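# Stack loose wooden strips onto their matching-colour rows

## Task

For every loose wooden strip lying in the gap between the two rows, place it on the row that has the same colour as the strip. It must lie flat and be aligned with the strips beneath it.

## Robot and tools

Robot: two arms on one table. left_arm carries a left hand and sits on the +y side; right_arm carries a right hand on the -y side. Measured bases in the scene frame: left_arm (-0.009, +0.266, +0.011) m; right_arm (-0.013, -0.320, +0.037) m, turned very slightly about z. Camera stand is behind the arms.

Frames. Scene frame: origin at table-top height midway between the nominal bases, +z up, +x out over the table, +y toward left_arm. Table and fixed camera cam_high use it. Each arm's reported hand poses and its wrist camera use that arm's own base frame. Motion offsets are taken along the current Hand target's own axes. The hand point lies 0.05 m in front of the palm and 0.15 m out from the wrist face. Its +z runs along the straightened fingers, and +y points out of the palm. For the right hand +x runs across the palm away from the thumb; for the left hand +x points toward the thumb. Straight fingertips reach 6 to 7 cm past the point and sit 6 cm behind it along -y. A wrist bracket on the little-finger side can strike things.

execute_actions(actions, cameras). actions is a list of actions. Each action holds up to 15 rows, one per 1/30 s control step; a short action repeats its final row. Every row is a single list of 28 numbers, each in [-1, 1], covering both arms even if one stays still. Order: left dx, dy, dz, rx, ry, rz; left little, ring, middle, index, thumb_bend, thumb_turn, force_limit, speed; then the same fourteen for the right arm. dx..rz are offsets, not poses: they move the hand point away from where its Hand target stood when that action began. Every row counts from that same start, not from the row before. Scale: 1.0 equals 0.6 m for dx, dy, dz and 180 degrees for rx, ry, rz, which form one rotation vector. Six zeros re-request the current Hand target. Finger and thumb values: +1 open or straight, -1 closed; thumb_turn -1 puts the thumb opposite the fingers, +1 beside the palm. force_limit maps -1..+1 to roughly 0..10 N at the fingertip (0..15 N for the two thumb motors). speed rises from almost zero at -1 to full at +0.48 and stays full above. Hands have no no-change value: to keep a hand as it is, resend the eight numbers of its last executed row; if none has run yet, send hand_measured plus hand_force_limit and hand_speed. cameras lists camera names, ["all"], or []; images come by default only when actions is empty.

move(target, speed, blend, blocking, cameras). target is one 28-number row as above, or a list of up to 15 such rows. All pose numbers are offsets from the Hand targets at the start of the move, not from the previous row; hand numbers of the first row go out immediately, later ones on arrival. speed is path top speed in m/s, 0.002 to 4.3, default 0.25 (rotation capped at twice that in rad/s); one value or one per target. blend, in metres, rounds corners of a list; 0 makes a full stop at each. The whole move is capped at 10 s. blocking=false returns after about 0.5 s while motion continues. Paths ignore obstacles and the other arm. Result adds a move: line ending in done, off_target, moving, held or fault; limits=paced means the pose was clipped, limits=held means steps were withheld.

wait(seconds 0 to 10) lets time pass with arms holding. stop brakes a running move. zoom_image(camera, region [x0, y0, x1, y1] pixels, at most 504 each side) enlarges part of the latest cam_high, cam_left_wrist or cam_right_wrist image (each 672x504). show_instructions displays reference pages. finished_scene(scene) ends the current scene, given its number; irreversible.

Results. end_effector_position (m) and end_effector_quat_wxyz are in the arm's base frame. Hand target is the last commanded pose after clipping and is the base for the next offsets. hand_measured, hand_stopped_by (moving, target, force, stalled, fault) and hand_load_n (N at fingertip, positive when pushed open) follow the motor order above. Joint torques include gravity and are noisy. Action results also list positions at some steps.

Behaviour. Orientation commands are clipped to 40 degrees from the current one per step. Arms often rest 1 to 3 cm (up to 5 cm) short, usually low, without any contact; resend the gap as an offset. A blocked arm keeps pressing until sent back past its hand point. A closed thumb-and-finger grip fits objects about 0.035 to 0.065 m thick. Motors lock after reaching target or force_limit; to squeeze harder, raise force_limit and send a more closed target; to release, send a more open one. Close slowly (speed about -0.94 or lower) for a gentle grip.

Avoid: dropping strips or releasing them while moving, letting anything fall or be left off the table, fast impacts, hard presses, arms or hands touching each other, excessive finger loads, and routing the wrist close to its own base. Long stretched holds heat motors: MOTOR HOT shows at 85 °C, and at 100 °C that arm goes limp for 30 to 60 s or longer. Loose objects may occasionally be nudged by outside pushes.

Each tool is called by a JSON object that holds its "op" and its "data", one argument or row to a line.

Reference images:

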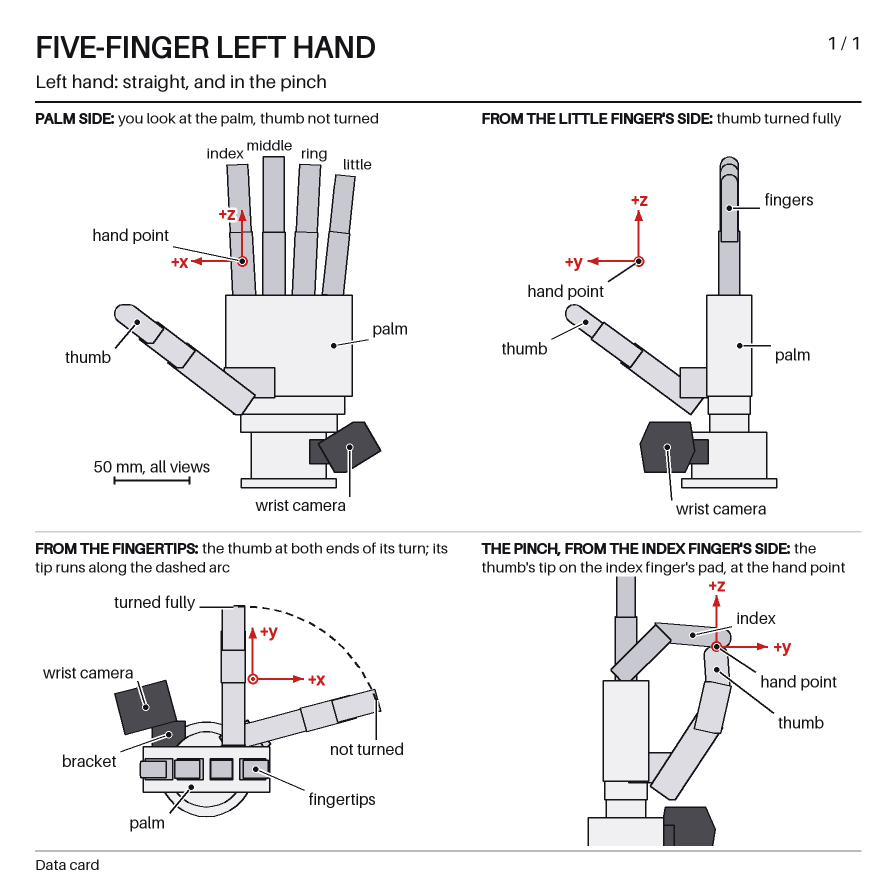

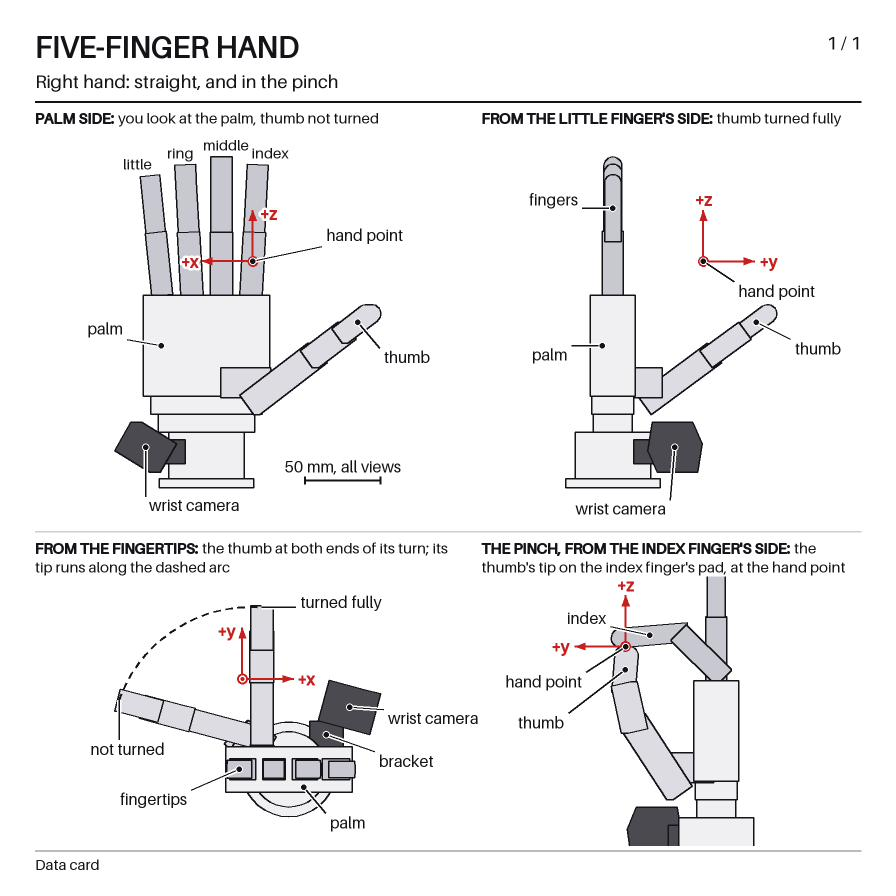

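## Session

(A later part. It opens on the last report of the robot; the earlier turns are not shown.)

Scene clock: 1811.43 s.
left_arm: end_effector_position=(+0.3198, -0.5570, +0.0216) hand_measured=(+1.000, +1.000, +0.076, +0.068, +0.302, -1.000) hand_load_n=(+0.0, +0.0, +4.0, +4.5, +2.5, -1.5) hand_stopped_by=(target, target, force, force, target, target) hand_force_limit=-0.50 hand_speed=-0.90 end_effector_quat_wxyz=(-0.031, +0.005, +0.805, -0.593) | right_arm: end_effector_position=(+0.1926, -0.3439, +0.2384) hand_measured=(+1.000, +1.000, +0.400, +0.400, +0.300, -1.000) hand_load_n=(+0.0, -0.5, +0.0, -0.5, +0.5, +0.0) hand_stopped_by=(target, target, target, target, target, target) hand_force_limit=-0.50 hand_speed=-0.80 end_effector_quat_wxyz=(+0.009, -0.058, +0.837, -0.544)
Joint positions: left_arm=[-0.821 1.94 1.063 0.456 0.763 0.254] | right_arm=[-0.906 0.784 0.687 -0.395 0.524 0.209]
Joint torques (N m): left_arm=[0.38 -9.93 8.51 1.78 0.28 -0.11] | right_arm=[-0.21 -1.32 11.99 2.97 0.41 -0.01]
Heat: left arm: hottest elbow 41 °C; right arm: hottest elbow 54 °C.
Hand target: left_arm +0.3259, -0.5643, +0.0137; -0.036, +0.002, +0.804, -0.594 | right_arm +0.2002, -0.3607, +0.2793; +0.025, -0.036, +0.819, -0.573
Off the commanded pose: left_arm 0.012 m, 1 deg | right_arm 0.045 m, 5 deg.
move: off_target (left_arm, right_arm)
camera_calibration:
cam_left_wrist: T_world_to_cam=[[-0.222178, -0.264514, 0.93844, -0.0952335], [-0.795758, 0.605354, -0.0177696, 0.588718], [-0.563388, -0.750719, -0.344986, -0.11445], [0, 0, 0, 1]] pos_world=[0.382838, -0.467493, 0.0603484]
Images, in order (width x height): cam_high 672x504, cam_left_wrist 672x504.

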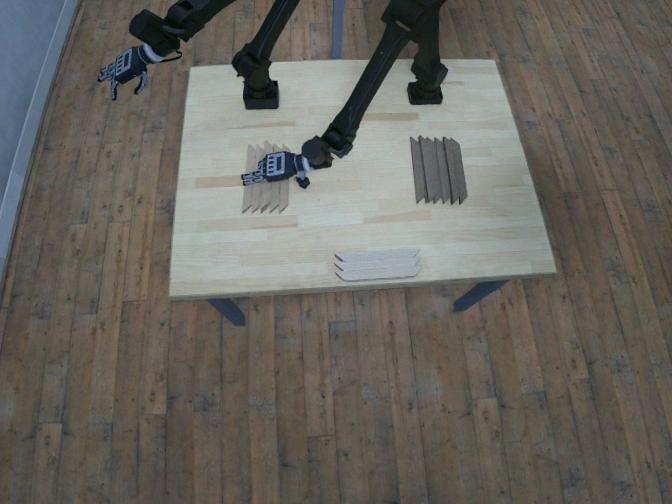

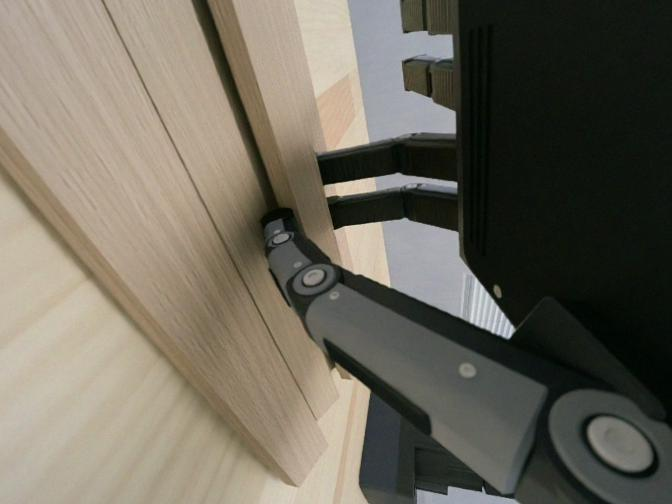

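{"op": "execute_actions", "data": {
  "actions": [
    [[0,-0.008,-0.0024,0,0,0,1,1,-0.15,-0.15,0.3,-1,-0.5,-0.9,0,0,0,0,0,0,1,1,0.4,0.4,0.3,-1,-0.5,-0.8]],
    [[0,0,0,0,0,0,1,1,0.2,0.2,0.3,-1,-0.5,-0.93,0,0,0,0,0,0,1,1,0.4,0.4,0.3,-1,-0.5,-0.8]],
    [[0,0,0,0,0,0,1,1,0.4,0.4,0.3,-1,-0.5,-0.85,0,0,0,0,0,0,1,1,0.4,0.4,0.3,-1,-0.5,-0.8]],
    [[0,0,0,0,0,0,1,1,0.4,0.4,0.3,-1,-0.5,-0.85,0,0,0,0,0,0,1,1,0.4,0.4,0.3,-1,-0.5,-0.8]]
  ],
  "cameras": ["cam_high","cam_left_wrist"]
}}

{"op": "zoom_image", "data": {
  "camera": "cam_high",
  "region": [230, 130, 310, 220]
}}

{"op": "zoom_image", "data": {
  "camera": "cam_left_wrist",
  "region": [160, 0, 400, 240]
}}

Scene clock: 1841.87 s.
left_arm: end_effector_position=(+0.3198, -0.5564, +0.0211) hand_measured=(+1.000, +1.000, +0.400, +0.400, +0.300, -1.000) hand_load_n=(+0.0, -0.5, +0.0, +0.0, -2.5, -1.0) hand_stopped_by=(target, target, target, target, target, target) hand_force_limit=-0.50 hand_speed=-0.85 end_effector_quat_wxyz=(-0.034, +0.002, +0.805, -0.592) | right_arm: end_effector_position=(+0.1926, -0.3439, +0.2384) hand_measured=(+1.000, +1.000, +0.400, +0.400, +0.300, -1.000) hand_load_n=(+0.0, +0.0, +0.0, +0.0, +0.0, +0.0) hand_stopped_by=(target, target, target, target, target, target) hand_force_limit=-0.50 hand_speed=-0.80 end_effector_quat_wxyz=(+0.009, -0.058, +0.837, -0.544)
Joint positions: left_arm=[-0.82 1.942 1.063 0.456 0.764 0.246] | right_arm=[-0.906 0.784 0.687 -0.395 0.524 0.209]
Joint torques (N m): left_arm=[0.21 -10.75 8.69 1.37 0.25 -0.09] | right_arm=[-0.26 -2.02 11.93 2.69 0.39 0.02]
Heat: left arm: hottest elbow 41 °C; right arm: hottest elbow 55 °C.
Hand target: left_arm +0.3262, -0.5644, +0.0187; -0.036, +0.002, +0.804, -0.594 | right_arm +0.2002, -0.3607, +0.2793; +0.025, -0.036, +0.819, -0.573
Off the commanded pose: left_arm 0.010 m, 0 deg | right_arm 0.045 m, 5 deg.
Step readings (end_effector_position of left_arm | right_arm):
0: (+0.3198, -0.5570, +0.0216) | (+0.1926, -0.3439, +0.2384)
1: (+0.3198, -0.5570, +0.0216) | (+0.1926, -0.3439, +0.2384)
2: (+0.3198, -0.5570, +0.0216) | (+0.1926, -0.3439, +0.2384)
4: (+0.3198, -0.5570, +0.0216) | (+0.1926, -0.3439, +0.2384)
8: (+0.3198, -0.5570, +0.0216) | (+0.1926, -0.3439, +0.2384)
15: (+0.3198, -0.5570, +0.0216) | (+0.1926, -0.3439, +0.2384)
16: (+0.3198, -0.5570, +0.0216) | (+0.1926, -0.3439, +0.2384)
17: (+0.3198, -0.5570, +0.0216) | (+0.1926, -0.3439, +0.2384)
19: (+0.3195, -0.5570, +0.0218) | (+0.1926, -0.3439, +0.2384)
23: (+0.3198, -0.5564, +0.0211) | (+0.1926, -0.3439, +0.2384)
30: (+0.3198, -0.5564, +0.0211) | (+0.1926, -0.3439, +0.2384)
31: (+0.3198, -0.5564, +0.0211) | (+0.1926, -0.3439, +0.2384)
32: (+0.3198, -0.5564, +0.0211) | (+0.1926, -0.3439, +0.2384)
34: (+0.3198, -0.5564, +0.0211) | (+0.1926, -0.3439, +0.2384)
38: (+0.3198, -0.5564, +0.0211) | (+0.1926, -0.3439, +0.2384)
45: (+0.3198, -0.5564, +0.0211) | (+0.1926, -0.3439, +0.2384)
46: (+0.3198, -0.5564, +0.0211) | (+0.1926, -0.3439, +0.2384)
47: (+0.3198, -0.5564, +0.0211) | (+0.1926, -0.3439, +0.2384)
49: (+0.3198, -0.5564, +0.0211) | (+0.1926, -0.3439, +0.2384)
53: (+0.3198, -0.5564, +0.0211) | (+0.1926, -0.3439, +0.2384)
60: (+0.3198, -0.5564, +0.0211) | (+0.1926, -0.3439, +0.2384)
camera_calibration:
cam_left_wrist: T_world_to_cam=[[-0.213306, -0.266077, 0.940055, -0.0982932], [-0.797321, 0.603471, -0.0101089, 0.587695], [-0.564607, -0.751682, -0.340873, -0.114387], [0, 0, 0, 1]] pos_world=[0.383032, -0.466793, 0.0593507]
Images, in order (width x height): cam_high 672x504, cam_left_wrist 672x504.

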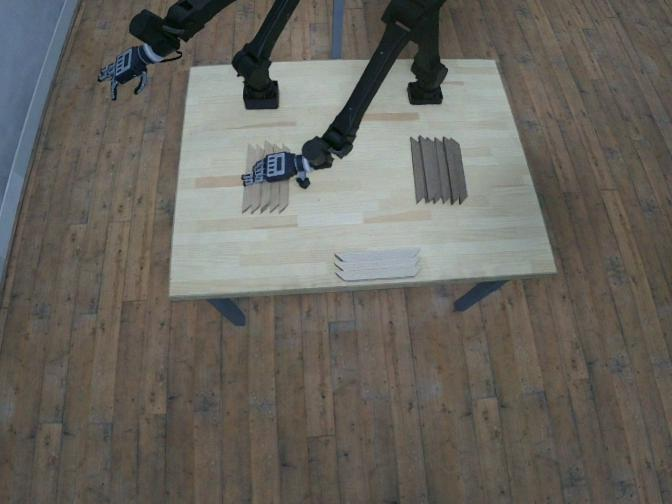

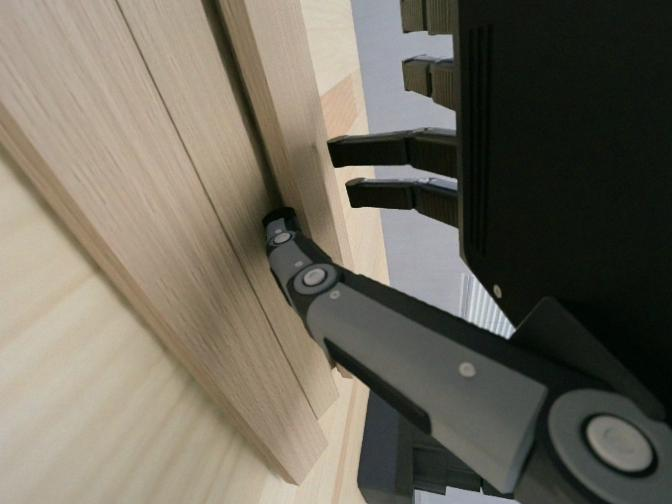

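Scaled by 5.600 from the camera's 672x504 image, which has a finer 960x720 frame.

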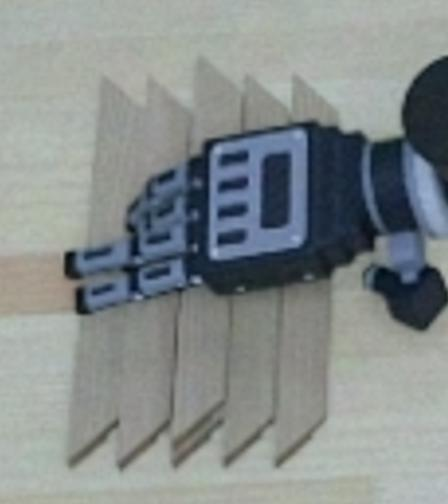

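Scaled by 2.100 from the camera's 672x504 image, which has a finer 960x720 frame.

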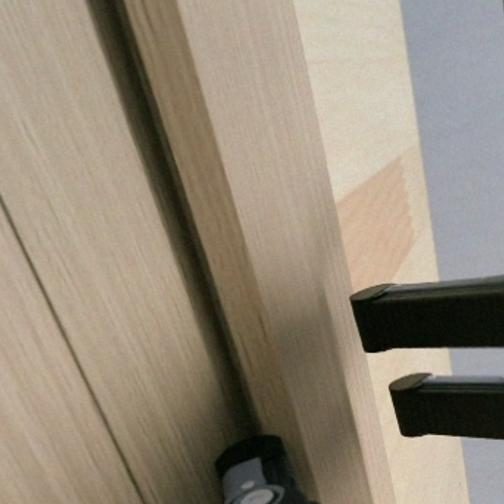

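{"op": "move", "data": {
  "target": [
    [0.001,-0.0067,-0.0125,0,0,0,1,1,0.4,0.4,0.3,-1,-0.5,-0.85,0,0,0,0,0,0,1,1,0.4,0.4,0.3,-1,-0.5,-0.8],
    [0.0098,-0.1335,-0.0758,0,0,0,1,1,0.4,0.4,0.3,-1,-0.5,-0.85,0,0,0,0,0,0,1,1,0.4,0.4,0.3,-1,-0.5,-0.8]
  ],
  "speed": [0.04,0.12],
  "cameras": ["cam_high","cam_left_wrist"]
}}

{"op": "zoom_image", "data": {
  "camera": "cam_high",
  "region": [230, 130, 310, 220]
}}

Scene clock: 1868.47 s.
left_arm: end_effector_position=(+0.3153, -0.5361, +0.0846) hand_measured=(+1.000, +1.000, +0.400, +0.400, +0.300, -1.000) hand_load_n=(+0.0, +0.0, +0.0, +0.0, +0.0, +0.0) hand_stopped_by=(target, target, target, target, target, target) hand_force_limit=-0.50 hand_speed=-0.85 end_effector_quat_wxyz=(-0.049, -0.013, +0.813, -0.580) | right_arm: end_effector_position=(+0.1926, -0.3439, +0.2384) hand_measured=(+1.000, +1.000, +0.400, +0.400, +0.300, -1.000) hand_load_n=(+0.0, +0.0, +0.0, +0.0, +0.0, +0.0) hand_stopped_by=(target, target, target, target, target, target) hand_force_limit=-0.50 hand_speed=-0.80 end_effector_quat_wxyz=(+0.009, -0.058, +0.837, -0.544)
Joint positions: left_arm=[-0.798 1.782 1.063 0.246 0.783 0.246] | right_arm=[-0.906 0.784 0.687 -0.395 0.524 0.209]
Joint torques (N m): left_arm=[0.56 -12.63 9.99 1.21 0.52 0.07] | right_arm=[-0.32 -2.08 11.75 3.02 0.38 0.07]
Heat: left arm: hottest elbow 41 °C; right arm: hottest elbow 55 °C.
Hand target: left_arm +0.3262, -0.5443, +0.1088; -0.036, +0.002, +0.804, -0.594 | right_arm +0.2002, -0.3607, +0.2793; +0.025, -0.036, +0.819, -0.573
Off the commanded pose: left_arm 0.028 m, 3 deg | right_arm 0.045 m, 5 deg.
move: off_target (left_arm, right_arm)
camera_calibration:
cam_left_wrist: T_world_to_cam=[[-0.173593, -0.296291, 0.939189, -0.182218], [-0.799663, 0.599036, 0.0411769, 0.566557], [-0.574809, -0.743887, -0.340922, -0.0725834], [0, 0, 0, 1]] pos_world=[0.379701, -0.447372, 0.123063]
Images, in order (width x height): cam_high 672x504, cam_left_wrist 672x504.

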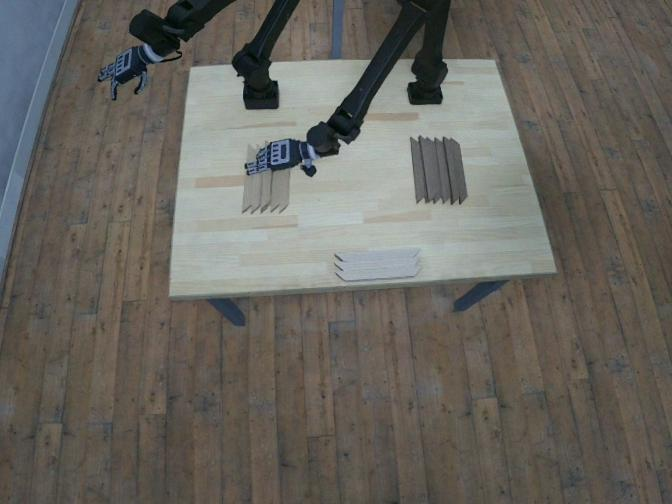

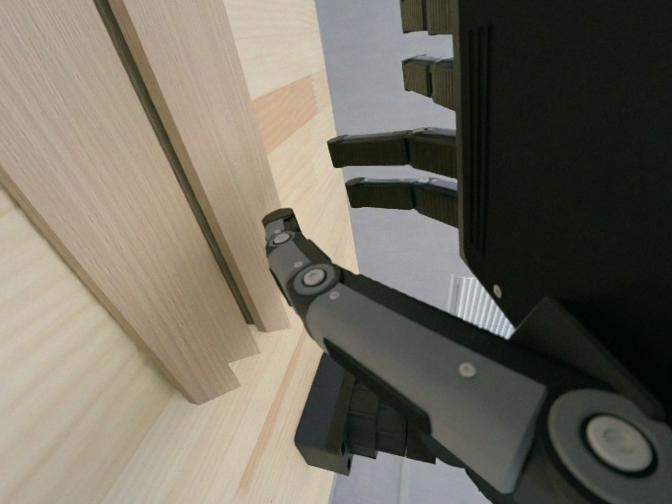

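Scaled by 5.600 from the camera's 672x504 image, which has a finer 960x720 frame.

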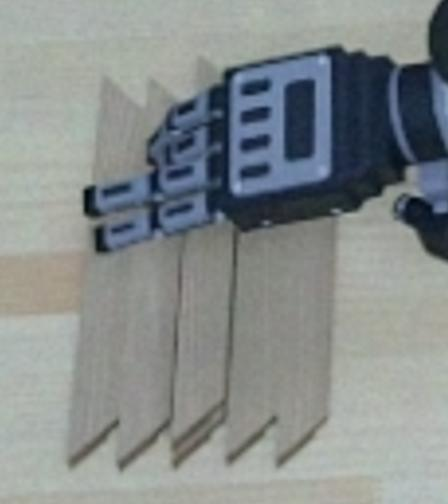

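{"op": "move", "data": {
  "target": [-0.05,-0.2,-0.55,0,-0.1,-0.03,1,1,0.4,0.4,0.3,-1,-0.5,-0.85,0,0,0,0,0,0,1,1,0.4,0.4,0.3,-1,-0.5,-0.8],
  "speed": 0.2,
  "cameras": ["cam_high","cam_left_wrist"]
}}

{"op": "zoom_image", "data": {
  "camera": "cam_high",
  "region": [230, 130, 310, 220]
}}

{"op": "zoom_image", "data": {
  "camera": "cam_high",
  "region": [390, 120, 490, 220]
}}

Scene clock: 1886.17 s.
left_arm: end_effector_position=(+0.3677, -0.2634, +0.2785) hand_measured=(+1.000, +1.000, +0.400, +0.400, +0.300, -1.000) hand_load_n=(+0.0, +0.0, +0.0, +0.0, +0.0, +0.0) hand_stopped_by=(target, target, target, target, target, target) hand_force_limit=-0.50 hand_speed=-0.85 end_effector_quat_wxyz=(+0.033, -0.158, +0.806, -0.569) | right_arm: end_effector_position=(+0.1926, -0.3439, +0.2384) hand_measured=(+1.000, +1.000, +0.400, +0.400, +0.300, -1.000) hand_load_n=(+0.0, +0.0, +0.0, +0.0, +0.0, +0.0) hand_stopped_by=(target, target, target, target, target, target) hand_force_limit=-0.50 hand_speed=-0.80 end_effector_quat_wxyz=(+0.009, -0.058, +0.837, -0.544)
Joint positions: left_arm=[-0.257 1.184 1.017 -0.487 0.959 0.426] | right_arm=[-0.906 0.784 0.687 -0.395 0.524 0.209]
Joint torques (N m): left_arm=[0.32 -6.48 14.79 1.02 0.72 0.1] | right_arm=[-0.03 -1.9 11.88 3 0.36 0.01]
Heat: left arm: hottest elbow 42 °C; right arm: hottest elbow 55 °C.
Hand target: left_arm +0.3803, -0.2661, +0.3183; +0.063, -0.129, +0.799, -0.584 | right_arm +0.2002, -0.3607, +0.2793; +0.025, -0.036, +0.819, -0.573
Off the commanded pose: left_arm 0.042 m, 5 deg | right_arm 0.045 m, 5 deg.
move: off_target (left_arm, right_arm)
camera_calibration:
cam_left_wrist: T_world_to_cam=[[-0.0316686, -0.354272, 0.934606, -0.340557], [-0.948521, 0.305467, 0.0836503, 0.402641], [-0.315126, -0.883845, -0.345708, 0.0953638], [0, 0, 0, 1]] pos_world=[0.40118, -0.159356, 0.317573]
Images, in order (width x height): cam_high 672x504, cam_left_wrist 672x504.

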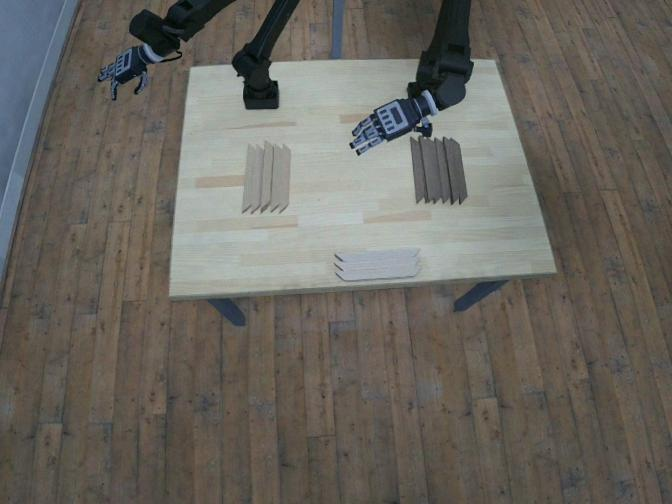

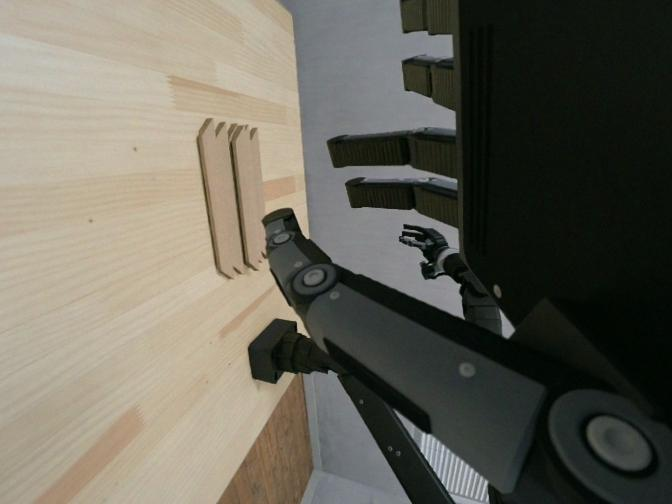

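Scaled by 5.600 from the camera's 672x504 image, which has a finer 960x720 frame.

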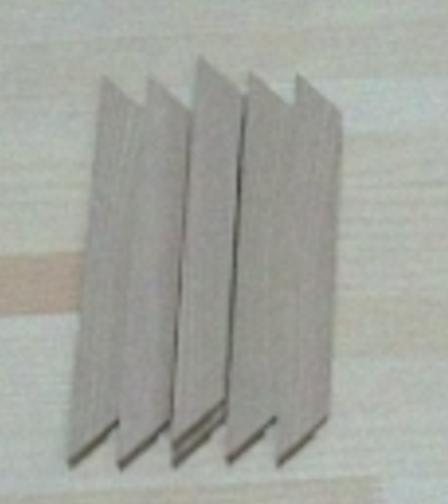

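Scaled by 5.040 from the camera's 672x504 image, which has a finer 960x720 frame.

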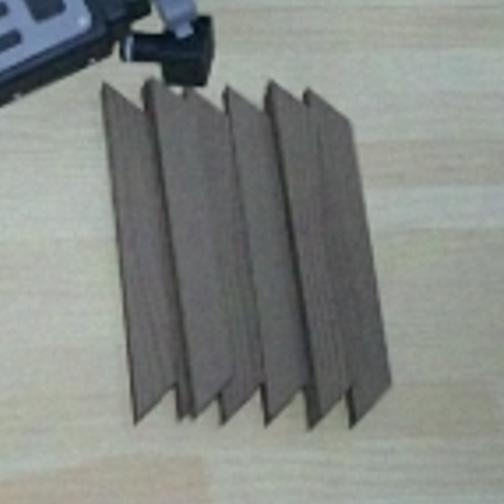

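{"op": "finished_scene", "data": {
  "scene": 1
}}

The scene is finished: the task was done.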